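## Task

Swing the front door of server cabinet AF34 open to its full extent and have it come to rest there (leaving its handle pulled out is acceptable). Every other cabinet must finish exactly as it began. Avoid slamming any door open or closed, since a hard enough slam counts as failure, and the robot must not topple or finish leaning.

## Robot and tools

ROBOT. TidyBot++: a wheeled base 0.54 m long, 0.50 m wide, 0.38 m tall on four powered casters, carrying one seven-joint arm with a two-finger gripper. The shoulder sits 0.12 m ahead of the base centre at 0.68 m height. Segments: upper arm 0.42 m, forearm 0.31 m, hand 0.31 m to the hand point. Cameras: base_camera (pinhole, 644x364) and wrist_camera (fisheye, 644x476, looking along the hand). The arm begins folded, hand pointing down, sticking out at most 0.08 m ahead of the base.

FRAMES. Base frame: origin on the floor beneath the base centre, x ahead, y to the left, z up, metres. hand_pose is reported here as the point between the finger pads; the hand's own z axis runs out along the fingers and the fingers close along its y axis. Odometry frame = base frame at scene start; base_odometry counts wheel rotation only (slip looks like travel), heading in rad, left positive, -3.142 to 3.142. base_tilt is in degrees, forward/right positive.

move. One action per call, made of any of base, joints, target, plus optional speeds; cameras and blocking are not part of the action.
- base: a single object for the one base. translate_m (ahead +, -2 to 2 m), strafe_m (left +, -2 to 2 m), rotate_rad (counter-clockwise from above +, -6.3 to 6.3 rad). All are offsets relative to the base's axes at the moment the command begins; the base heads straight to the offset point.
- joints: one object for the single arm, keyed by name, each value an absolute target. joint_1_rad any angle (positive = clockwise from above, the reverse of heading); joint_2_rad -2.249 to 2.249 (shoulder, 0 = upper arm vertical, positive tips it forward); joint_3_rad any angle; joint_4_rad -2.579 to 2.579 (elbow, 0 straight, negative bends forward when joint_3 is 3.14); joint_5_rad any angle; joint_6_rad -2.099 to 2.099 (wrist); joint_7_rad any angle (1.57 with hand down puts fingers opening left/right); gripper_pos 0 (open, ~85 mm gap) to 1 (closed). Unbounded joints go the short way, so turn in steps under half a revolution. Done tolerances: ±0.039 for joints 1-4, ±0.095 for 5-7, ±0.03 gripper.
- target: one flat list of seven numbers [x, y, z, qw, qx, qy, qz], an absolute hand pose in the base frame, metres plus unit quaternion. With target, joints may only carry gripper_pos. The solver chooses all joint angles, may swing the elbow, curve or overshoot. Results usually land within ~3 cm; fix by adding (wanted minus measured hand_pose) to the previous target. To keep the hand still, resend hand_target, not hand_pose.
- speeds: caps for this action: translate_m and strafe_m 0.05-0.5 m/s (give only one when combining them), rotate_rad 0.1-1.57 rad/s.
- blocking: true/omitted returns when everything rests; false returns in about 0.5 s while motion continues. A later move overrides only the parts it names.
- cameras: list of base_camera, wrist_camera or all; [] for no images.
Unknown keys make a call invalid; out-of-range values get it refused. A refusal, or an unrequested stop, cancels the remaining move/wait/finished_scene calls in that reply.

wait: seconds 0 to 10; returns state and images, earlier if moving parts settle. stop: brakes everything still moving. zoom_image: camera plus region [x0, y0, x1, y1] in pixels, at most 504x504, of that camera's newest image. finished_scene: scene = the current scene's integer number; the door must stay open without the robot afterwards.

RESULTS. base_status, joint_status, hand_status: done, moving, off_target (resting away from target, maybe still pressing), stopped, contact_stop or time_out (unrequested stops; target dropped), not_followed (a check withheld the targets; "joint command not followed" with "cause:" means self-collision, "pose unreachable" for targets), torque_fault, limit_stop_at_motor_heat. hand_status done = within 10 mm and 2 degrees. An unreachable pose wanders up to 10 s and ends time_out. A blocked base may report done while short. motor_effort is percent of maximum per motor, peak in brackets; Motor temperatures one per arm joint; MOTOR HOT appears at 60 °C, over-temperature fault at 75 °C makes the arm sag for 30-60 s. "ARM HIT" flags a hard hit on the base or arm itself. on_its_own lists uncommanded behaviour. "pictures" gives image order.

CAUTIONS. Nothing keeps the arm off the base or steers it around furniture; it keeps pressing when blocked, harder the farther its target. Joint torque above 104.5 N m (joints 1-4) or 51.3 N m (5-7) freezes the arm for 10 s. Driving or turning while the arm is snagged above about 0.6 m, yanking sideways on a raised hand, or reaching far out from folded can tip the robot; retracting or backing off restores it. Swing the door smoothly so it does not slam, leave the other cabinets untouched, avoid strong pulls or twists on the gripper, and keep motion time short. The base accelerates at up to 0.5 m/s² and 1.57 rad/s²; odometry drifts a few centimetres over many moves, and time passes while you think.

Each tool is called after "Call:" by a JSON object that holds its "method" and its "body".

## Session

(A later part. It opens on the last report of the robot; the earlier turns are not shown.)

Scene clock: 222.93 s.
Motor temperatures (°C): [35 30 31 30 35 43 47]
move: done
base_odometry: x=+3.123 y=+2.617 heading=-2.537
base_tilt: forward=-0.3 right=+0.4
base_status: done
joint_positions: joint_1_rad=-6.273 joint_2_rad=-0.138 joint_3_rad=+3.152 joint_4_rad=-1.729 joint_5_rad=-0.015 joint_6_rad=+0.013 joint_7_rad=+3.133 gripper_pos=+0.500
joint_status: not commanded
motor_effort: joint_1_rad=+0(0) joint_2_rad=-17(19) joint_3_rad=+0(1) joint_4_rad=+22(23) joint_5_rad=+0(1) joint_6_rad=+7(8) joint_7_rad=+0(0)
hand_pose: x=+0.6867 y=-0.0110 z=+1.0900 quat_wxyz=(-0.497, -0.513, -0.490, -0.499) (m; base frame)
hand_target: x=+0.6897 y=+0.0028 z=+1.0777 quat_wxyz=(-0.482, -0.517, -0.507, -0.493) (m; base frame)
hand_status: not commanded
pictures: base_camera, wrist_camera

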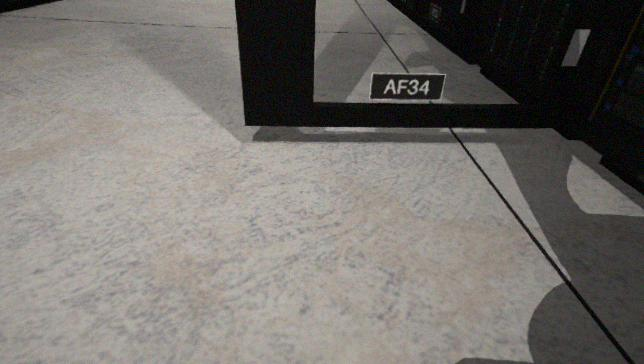

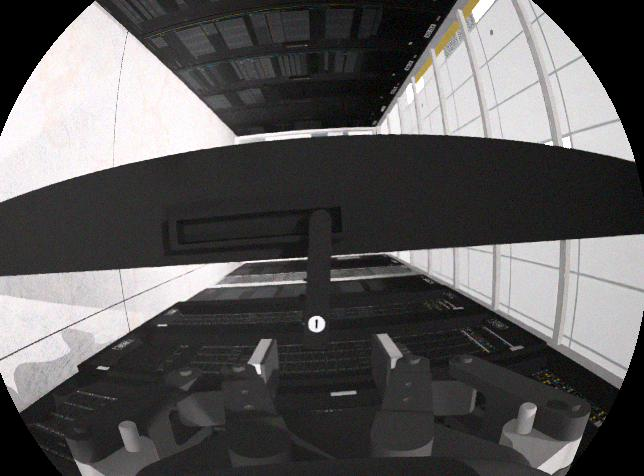

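Call:
{"method": "move", "body": {"joints": {"joint_1_rad": 0.0, "joint_2_rad": -0.36, "joint_3_rad": 3.14, "joint_4_rad": -2.53, "joint_5_rad": 0, "joint_6_rad": -0.6, "joint_7_rad": 1.57, "gripper_pos": 1.0}, "base": {"strafe_m": 0.67}, "cameras": ["base_camera"]}}

Call:
{"method": "move", "body": {"base": {"translate_m": 1.55, "rotate_rad": 3.13}}}

Scene clock: 226.30 s.
Motor temperatures (°C): [35 30 31 30 35 43 47]
move: done
base_odometry: x=+3.504 y=+2.065 heading=-2.537
base_tilt: forward=-0.3 right=+0.4
base_status: done
joint_positions: joint_1_rad=-6.273 joint_2_rad=-0.350 joint_3_rad=+3.148 joint_4_rad=-2.513 joint_5_rad=-0.015 joint_6_rad=-0.527 joint_7_rad=+1.613 gripper_pos=+0.999
joint_status: all done
motor_effort: joint_1_rad=+0(2) joint_2_rad=-2(17) joint_3_rad=+0(3) joint_4_rad=+17(23) joint_5_rad=+0(1) joint_6_rad=+3(8) joint_7_rad=+0(1)
hand_pose: x=+0.3717 y=-0.0004 z=+0.6217 quat_wxyz=(+0.000, -0.975, -0.007, -0.224) (m; base frame)
hand_target: x=+0.3434 y=+0.0016 z=+0.6082 quat_wxyz=(+0.000, -0.983, +0.000, -0.185) (m; base frame)
hand_status: not commanded
pictures: base_camera

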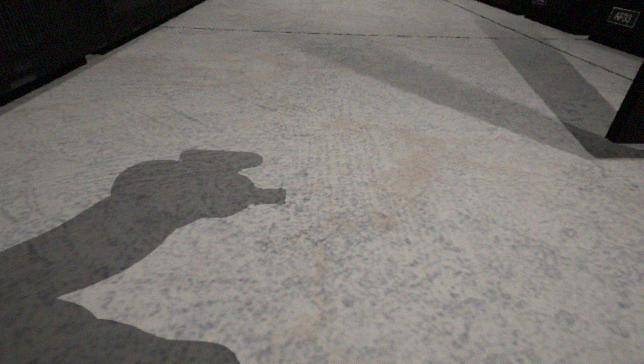

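Scene clock: 231.27 s.
Motor temperatures (°C): [35 30 31 30 35 43 47]
move: done
base_odometry: x=+2.229 y=+1.184 heading=+0.594
base_tilt: forward=-0.3 right=+0.4
base_status: done
joint_positions: joint_1_rad=-6.273 joint_2_rad=-0.363 joint_3_rad=+3.148 joint_4_rad=-2.520 joint_5_rad=-0.015 joint_6_rad=-0.535 joint_7_rad=+1.610 gripper_pos=+0.999
joint_status: not commanded
motor_effort: joint_1_rad=+0(1) joint_2_rad=-2(5) joint_3_rad=+0(1) joint_4_rad=+17(19) joint_5_rad=+0(1) joint_6_rad=+3(4) joint_7_rad=+0(1)
hand_pose: x=+0.3670 y=-0.0003 z=+0.6211 quat_wxyz=(+0.000, -0.975, -0.006, -0.223) (m; base frame)
hand_target: x=+0.3434 y=+0.0016 z=+0.6082 quat_wxyz=(+0.000, -0.983, +0.000, -0.185) (m; base frame)
hand_status: not commanded
pictures: base_camera, wrist_camera

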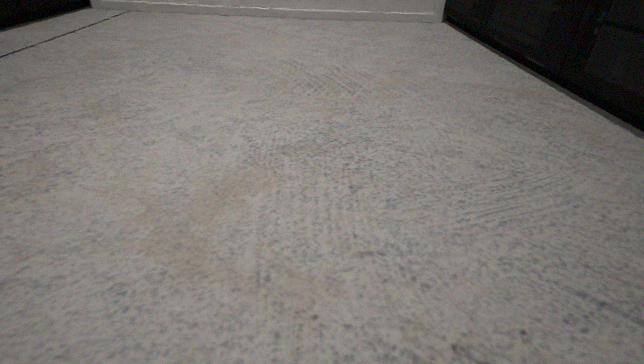

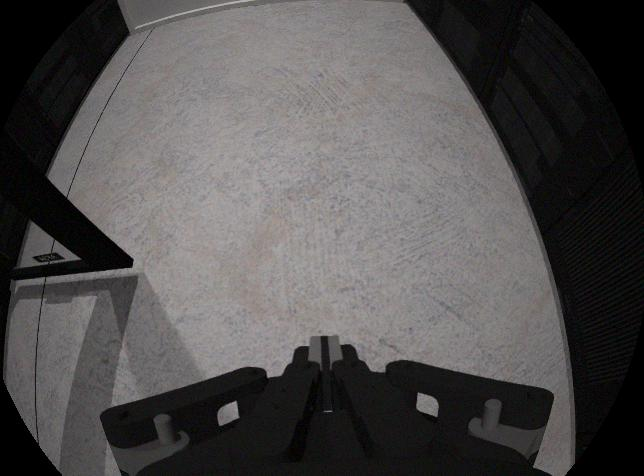

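Call:
{"method": "move", "body": {"base": {"translate_m": -0.22, "strafe_m": 0.58, "rotate_rad": 0.008}, "cameras": []}}

Call:
{"method": "move", "body": {"joints": {"joint_1_rad": -0.18, "joint_2_rad": -0.13, "joint_4_rad": -2.15, "joint_6_rad": 0.42}}}

Scene clock: 235.47 s.
Motor temperatures (°C): [35 30 31 30 35 43 47]
move: done
base_odometry: x=+1.722 y=+1.541 heading=+0.602
base_tilt: forward=-0.3 right=+0.5
base_status: done
joint_positions: joint_1_rad=-6.273 joint_2_rad=-0.363 joint_3_rad=+3.148 joint_4_rad=-2.520 joint_5_rad=-0.015 joint_6_rad=-0.535 joint_7_rad=+1.610 gripper_pos=+0.999
joint_status: not commanded
motor_effort: joint_1_rad=+0(1) joint_2_rad=-3(4) joint_3_rad=+0(1) joint_4_rad=+17(18) joint_5_rad=+0(1) joint_6_rad=+3(4) joint_7_rad=+0(1)
hand_pose: x=+0.3670 y=-0.0003 z=+0.6211 quat_wxyz=(+0.000, -0.975, -0.006, -0.223) (m; base frame)
hand_target: x=+0.3434 y=+0.0016 z=+0.6082 quat_wxyz=(+0.000, -0.983, +0.000, -0.185) (m; base frame)
hand_status: not commanded
pictures: none
No camera images: "cameras" was empty.

Scene clock: 237.47 s.
Motor temperatures (°C): [35 30 31 30 35 43 47]
move: done
base_odometry: x=+1.722 y=+1.541 heading=+0.602
base_tilt: forward=-0.2 right=+0.5
base_status: not commanded
joint_positions: joint_1_rad=-6.442 joint_2_rad=-0.146 joint_3_rad=+3.148 joint_4_rad=-2.163 joint_5_rad=-0.015 joint_6_rad=+0.346 joint_7_rad=+1.610 gripper_pos=+0.999
joint_status: all done
motor_effort: joint_1_rad=+0(1) joint_2_rad=-14(15) joint_3_rad=+0(0) joint_4_rad=+21(22) joint_5_rad=+0(1) joint_6_rad=+7(8) joint_7_rad=+0(1)
hand_pose: x=+0.6451 y=+0.0802 z=+0.9316 quat_wxyz=(+0.041, -0.739, -0.064, -0.670) (m; base frame)
hand_target: x=+0.6496 y=+0.0988 z=+0.9534 quat_wxyz=(+0.063, -0.714, -0.065, -0.694) (m; base frame)
hand_status: not commanded
pictures: base_camera, wrist_camera

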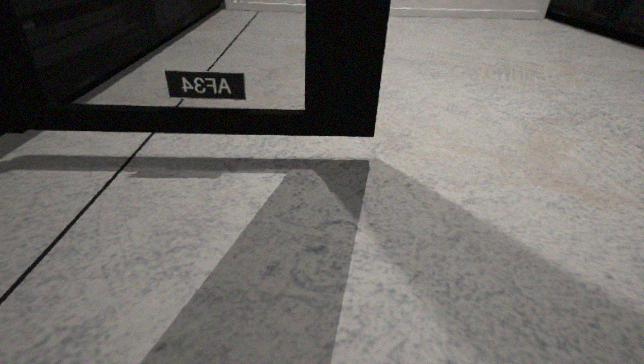

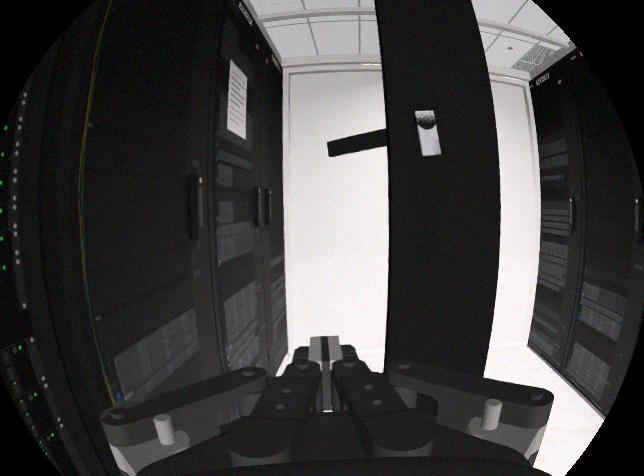

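Call:
{"method": "move", "body": {"base": {"translate_m": 0.3}, "speeds": {"translate_m": 0.12}}}

Scene clock: 243.73 s.
Motor temperatures (°C): [35 30 31 30 35 43 47]
move: done
base_odometry: x=+1.969 y=+1.712 heading=+0.602
base_tilt: forward=-0.3 right=+0.5
base_status: done
joint_positions: joint_1_rad=-6.445 joint_2_rad=-0.135 joint_3_rad=+3.148 joint_4_rad=-2.162 joint_5_rad=-0.015 joint_6_rad=+0.352 joint_7_rad=+1.610 gripper_pos=+0.999
joint_status: not commanded
motor_effort: joint_1_rad=+0(1) joint_2_rad=-14(17) joint_3_rad=+0(2) joint_4_rad=+21(24) joint_5_rad=+1(1) joint_6_rad=+7(8) joint_7_rad=+0(1)
hand_pose: x=+0.6478 y=+0.0823 z=+0.9282 quat_wxyz=(+0.042, -0.740, -0.065, -0.668) (m; base frame)
hand_target: x=+0.6496 y=+0.0988 z=+0.9534 quat_wxyz=(+0.063, -0.714, -0.065, -0.694) (m; base frame)
hand_status: not commanded
pictures: base_camera, wrist_camera

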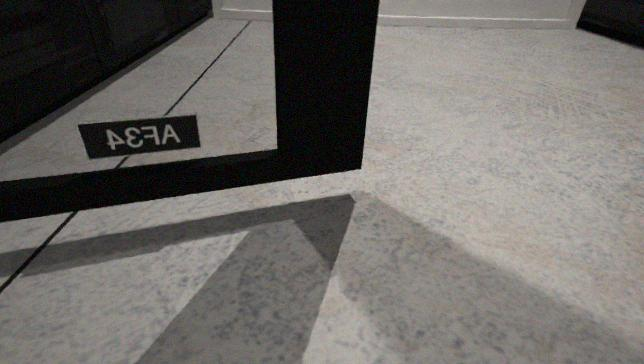

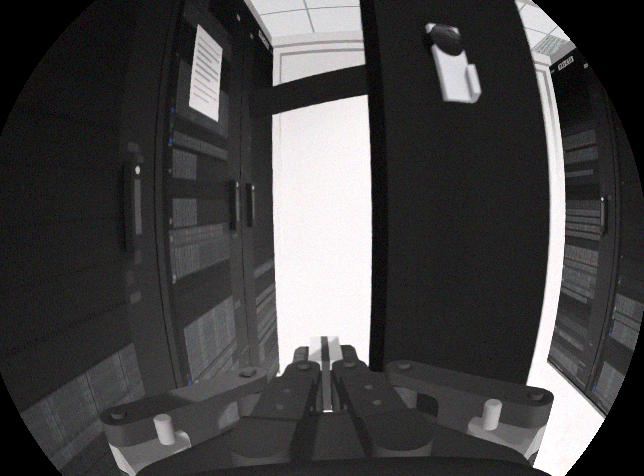

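Call:
{"method": "move", "body": {"base": {"translate_m":0.12}, "speeds": {"translate_m":0.1}}}

Scene clock: 247.83 s.
Motor temperatures (°C): [35 30 31 30 35 43 47]
move: done
base_odometry: x=+2.068 y=+1.780 heading=+0.602
base_tilt: forward=-0.3 right=+0.5
base_status: done
joint_positions: joint_1_rad=-6.448 joint_2_rad=-0.133 joint_3_rad=+3.147 joint_4_rad=-2.161 joint_5_rad=-0.015 joint_6_rad=+0.353 joint_7_rad=+1.610 gripper_pos=+0.999
joint_status: not commanded
motor_effort: joint_1_rad=+0(3) joint_2_rad=-15(17) joint_3_rad=+0(3) joint_4_rad=+21(26) joint_5_rad=+0(1) joint_6_rad=+8(8) joint_7_rad=+0(1)
hand_pose: x=+0.6483 y=+0.0846 z=+0.9276 quat_wxyz=(+0.043, -0.740, -0.067, -0.668) (m; base frame)
hand_target: x=+0.6496 y=+0.0988 z=+0.9534 quat_wxyz=(+0.063, -0.714, -0.065, -0.694) (m; base frame)
hand_status: not commanded
pictures: base_camera, wrist_camera

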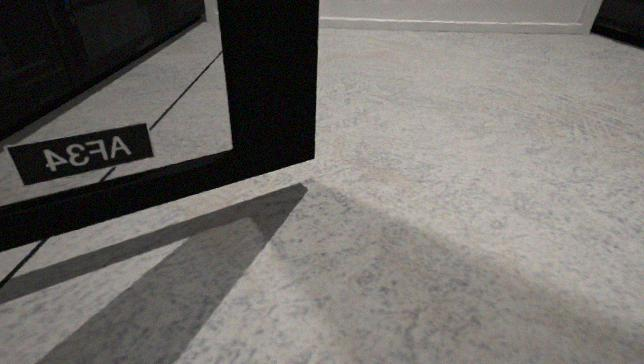

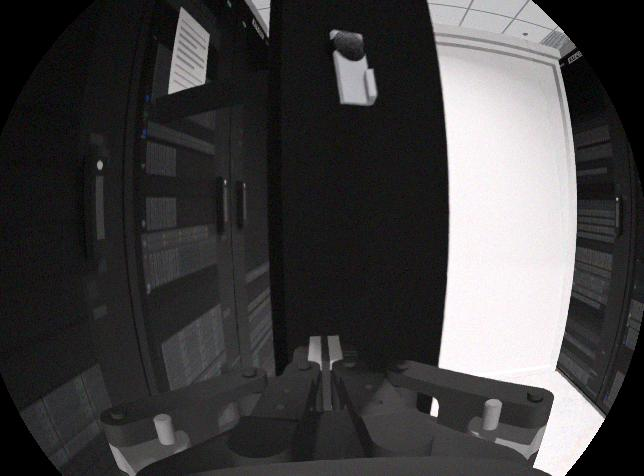

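Call:
{"method": "move", "body": {"base": {"translate_m":0.12,"strafe_m":0.06}, "speeds": {"translate_m":0.1}}}

Call:
{"method": "move", "body": {"base": {"translate_m":0.07,"strafe_m":0.06}, "speeds": {"translate_m":0.08}}}

Scene clock: 250.43 s.
Motor temperatures (°C): [35 30 31 30 35 43 47]
move: done
base_odometry: x=+2.133 y=+1.897 heading=+0.602
base_tilt: forward=-0.3 right=+0.5
base_status: done
joint_positions: joint_1_rad=-6.444 joint_2_rad=-0.170 joint_3_rad=+3.156 joint_4_rad=-2.189 joint_5_rad=-0.015 joint_6_rad=+0.354 joint_7_rad=+1.610 gripper_pos=+0.999
joint_status: not commanded
motor_effort: joint_1_rad=-5(8) joint_2_rad=-7(16) joint_3_rad=-5(8) joint_4_rad=+28(33) joint_5_rad=+2(3) joint_6_rad=+10(12) joint_7_rad=+0(1)
hand_pose: x=+0.6357 y=+0.0755 z=+0.9313 quat_wxyz=(+0.040, -0.737, -0.061, -0.672) (m; base frame)
hand_target: x=+0.6496 y=+0.0988 z=+0.9534 quat_wxyz=(+0.063, -0.714, -0.065, -0.694) (m; base frame)
hand_status: not commanded
pictures: base_camera, wrist_camera

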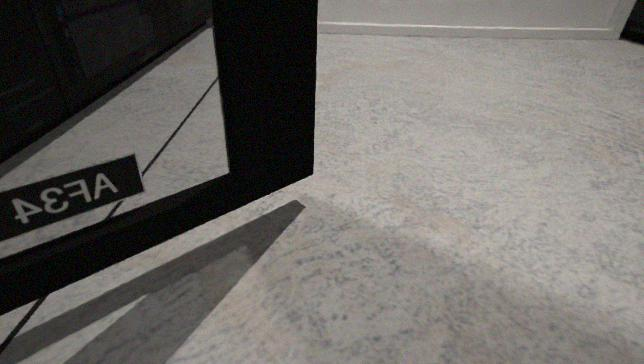

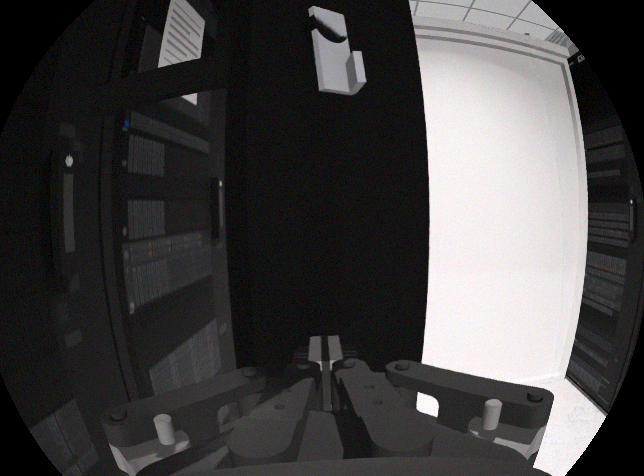

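Scene clock: 253.83 s.
Motor temperatures (°C): [35 30 31 31 35 44 47]
move: time_out
base_odometry: x=+2.156 y=+1.983 heading=+0.603
base_tilt: forward=-0.4 right=+0.5
base_status: translate_m time_out (by the wheels' count: +0.068 of +0.070); strafe_m time_out (by the wheels' count: +0.058 of +0.060)
joint_positions: joint_1_rad=-6.398 joint_2_rad=-0.301 joint_3_rad=+3.209 joint_4_rad=-2.294 joint_5_rad=-0.015 joint_6_rad=+0.354 joint_7_rad=+1.609 gripper_pos=+0.999
joint_status: not commanded
motor_effort: joint_1_rad=-11(21) joint_2_rad=+23(28) joint_3_rad=-10(20) joint_4_rad=+46(55) joint_5_rad=+4(8) joint_6_rad=+15(19) joint_7_rad=+0(1)
hand_pose: x=+0.5921 y=+0.0187 z=+0.9336 quat_wxyz=(+0.014, -0.731, -0.019, -0.682) (m; base frame)
hand_target: x=+0.6496 y=+0.0988 z=+0.9534 quat_wxyz=(+0.063, -0.714, -0.065, -0.694) (m; base frame)
hand_status: not commanded
pictures: base_camera, wrist_camera

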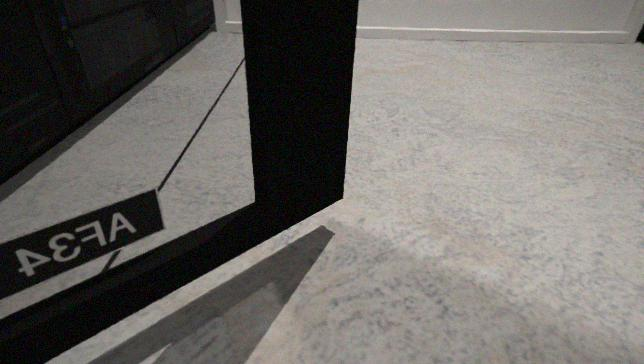

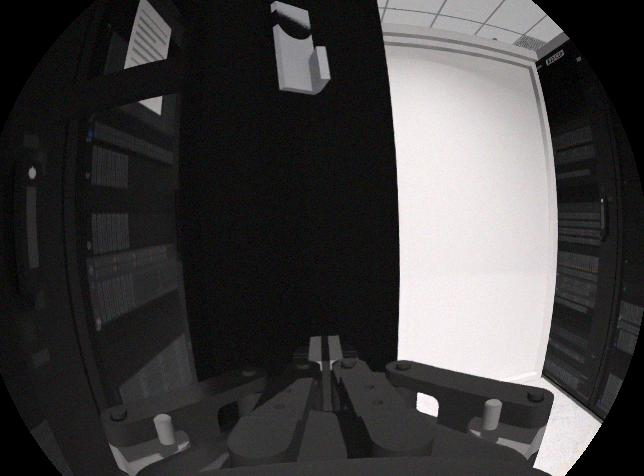

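Call:
{"method": "move", "body": {"base": {"translate_m":-0.06,"strafe_m":-0.06}, "speeds": {"translate_m":0.08}}}

Scene clock: 256.37 s.
Motor temperatures (°C): [35 30 31 31 35 44 47]
move: done
base_odometry: x=+2.141 y=+1.900 heading=+0.603
base_tilt: forward=-0.3 right=+0.5
base_status: done
joint_positions: joint_1_rad=-6.443 joint_2_rad=-0.138 joint_3_rad=+3.161 joint_4_rad=-2.162 joint_5_rad=-0.015 joint_6_rad=+0.359 joint_7_rad=+1.609 gripper_pos=+0.999
joint_status: not commanded
motor_effort: joint_1_rad=+0(12) joint_2_rad=-15(24) joint_3_rad=+0(10) joint_4_rad=+21(46) joint_5_rad=+1(4) joint_6_rad=+7(15) joint_7_rad=+0(1)
hand_pose: x=+0.6488 y=+0.0741 z=+0.9312 quat_wxyz=(+0.038, -0.738, -0.059, -0.672) (m; base frame)
hand_target: x=+0.6496 y=+0.0988 z=+0.9534 quat_wxyz=(+0.063, -0.714, -0.065, -0.694) (m; base frame)
hand_status: not commanded
pictures: base_camera, wrist_camera

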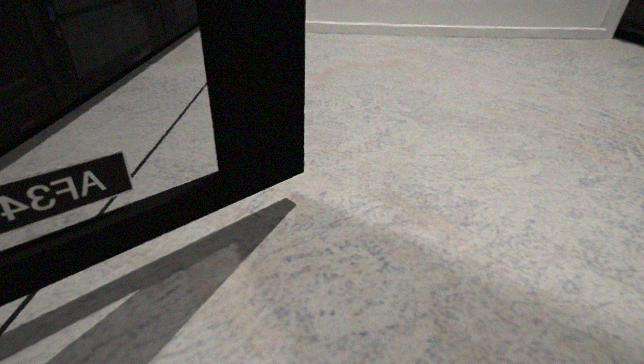

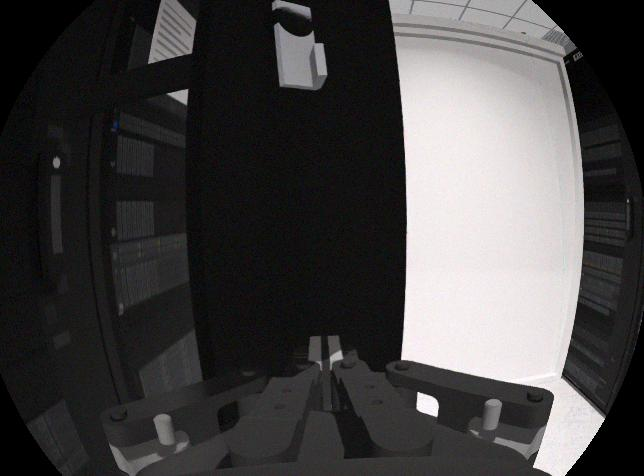

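Call:
{"method": "move", "body": {"base": {"translate_m":0.03,"strafe_m":0.03}, "speeds": {"translate_m":0.05}}}

Scene clock: 258.73 s.
Motor temperatures (°C): [35 30 31 31 35 44 47]
move: done
base_odometry: x=+2.148 y=+1.941 heading=+0.603
base_tilt: forward=-0.3 right=+0.5
base_status: done
joint_positions: joint_1_rad=-6.435 joint_2_rad=-0.201 joint_3_rad=+3.172 joint_4_rad=-2.218 joint_5_rad=-0.015 joint_6_rad=+0.359 joint_7_rad=+1.609 gripper_pos=+0.999
joint_status: not commanded
motor_effort: joint_1_rad=-8(10) joint_2_rad=+0(15) joint_3_rad=-8(9) joint_4_rad=+36(37) joint_5_rad=+3(4) joint_6_rad=+13(14) joint_7_rad=+0(1)
hand_pose: x=+0.6255 y=+0.0606 z=+0.9312 quat_wxyz=(+0.033, -0.736, -0.050, -0.675) (m; base frame)
hand_target: x=+0.6496 y=+0.0988 z=+0.9534 quat_wxyz=(+0.063, -0.714, -0.065, -0.694) (m; base frame)
hand_status: not commanded
pictures: base_camera, wrist_camera

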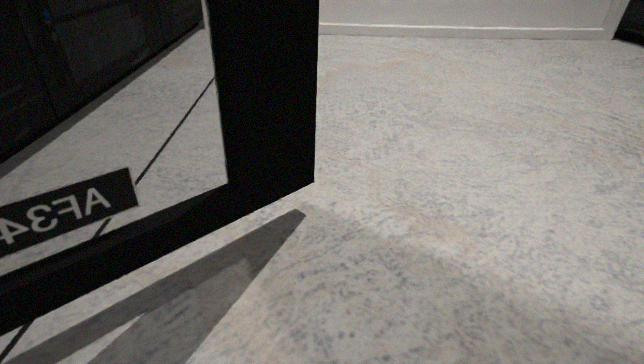

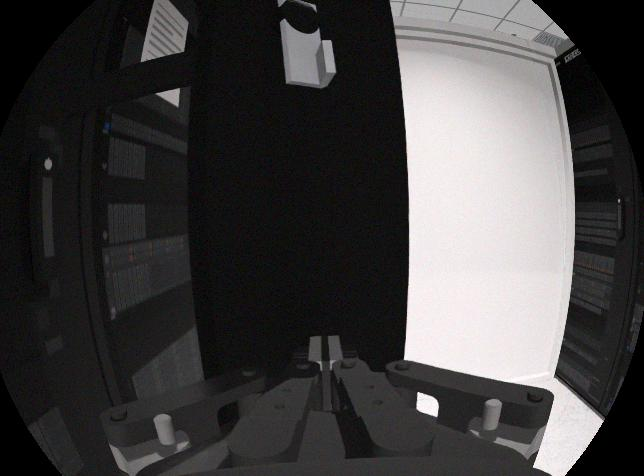

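Call:
{"method": "move", "body": {"base": {"translate_m":-0.15,"strafe_m":-0.06}, "speeds": {"translate_m":0.08}}}

Call:
{"method": "move", "body": {}}

Scene clock: 261.83 s.
Motor temperatures (°C): [35 30 31 31 35 44 47]
move: done
base_odometry: x=+2.059 y=+1.807 heading=+0.603
base_tilt: forward=-0.2 right=+0.5
base_status: done
joint_positions: joint_1_rad=-6.448 joint_2_rad=-0.137 joint_3_rad=+3.156 joint_4_rad=-2.159 joint_5_rad=-0.015 joint_6_rad=+0.365 joint_7_rad=+1.609 gripper_pos=+0.999
joint_status: not commanded
motor_effort: joint_1_rad=+0(9) joint_2_rad=-14(15) joint_3_rad=+0(8) joint_4_rad=+21(34) joint_5_rad=+0(3) joint_6_rad=+7(12) joint_7_rad=+0(1)
hand_pose: x=+0.6489 y=+0.0795 z=+0.9343 quat_wxyz=(+0.041, -0.735, -0.062, -0.674) (m; base frame)
hand_target: x=+0.6496 y=+0.0988 z=+0.9534 quat_wxyz=(+0.063, -0.714, -0.065, -0.694) (m; base frame)
hand_status: not commanded
pictures: base_camera, wrist_camera

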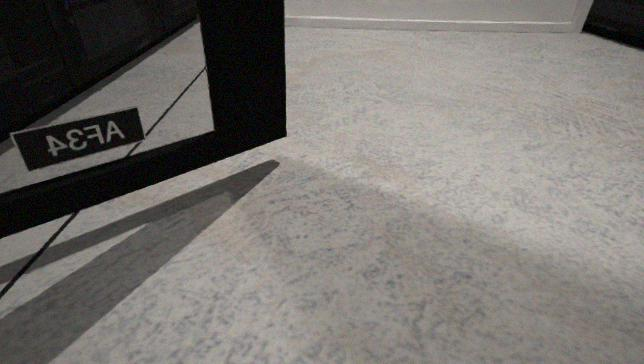

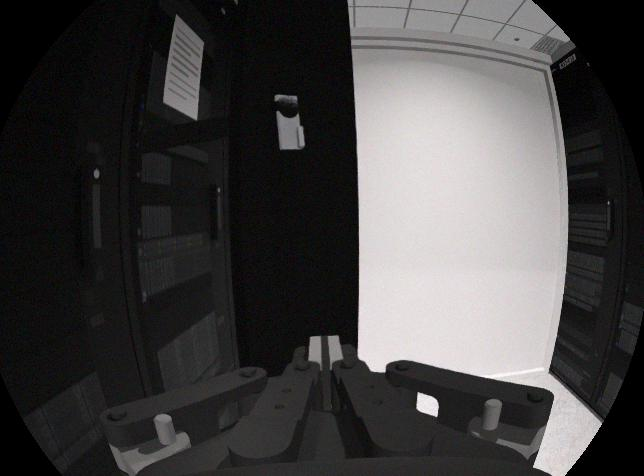

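Scene clock: 261.83 s.
Motor temperatures (°C): [35 30 31 31 35 44 47]
base_odometry: x=+2.059 y=+1.807 heading=+0.603
base_tilt: forward=-0.2 right=+0.5
base_status: done
joint_positions: joint_1_rad=-6.448 joint_2_rad=-0.137 joint_3_rad=+3.156 joint_4_rad=-2.159 joint_5_rad=-0.015 joint_6_rad=+0.365 joint_7_rad=+1.609 gripper_pos=+0.999
joint_status: not commanded
motor_effort: joint_1_rad=+0(9) joint_2_rad=-14(15) joint_3_rad=+0(8) joint_4_rad=+21(34) joint_5_rad=+0(3) joint_6_rad=+7(12) joint_7_rad=+0(1)
hand_pose: x=+0.6489 y=+0.0795 z=+0.9343 quat_wxyz=(+0.041, -0.735, -0.062, -0.674) (m; base frame)
hand_target: x=+0.6496 y=+0.0988 z=+0.9534 quat_wxyz=(+0.063, -0.714, -0.065, -0.694) (m; base frame)
hand_status: not commanded
pictures: base_camera, wrist_camera

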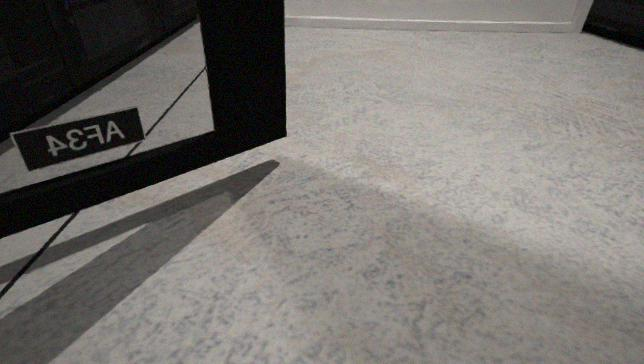

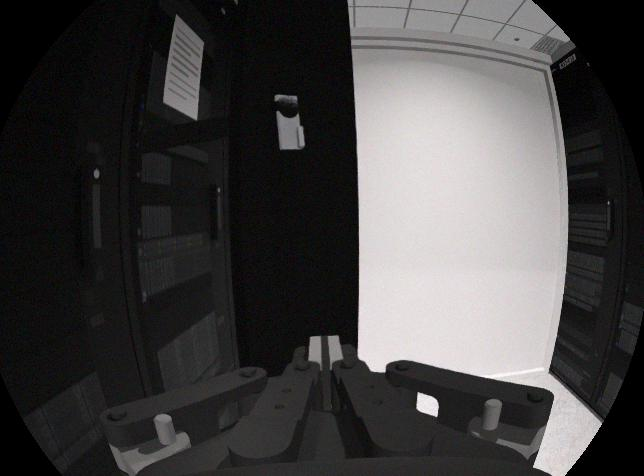

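Call:
{"method": "finished_scene", "body": {"scene": 1}}

The scene is finished: the task was done.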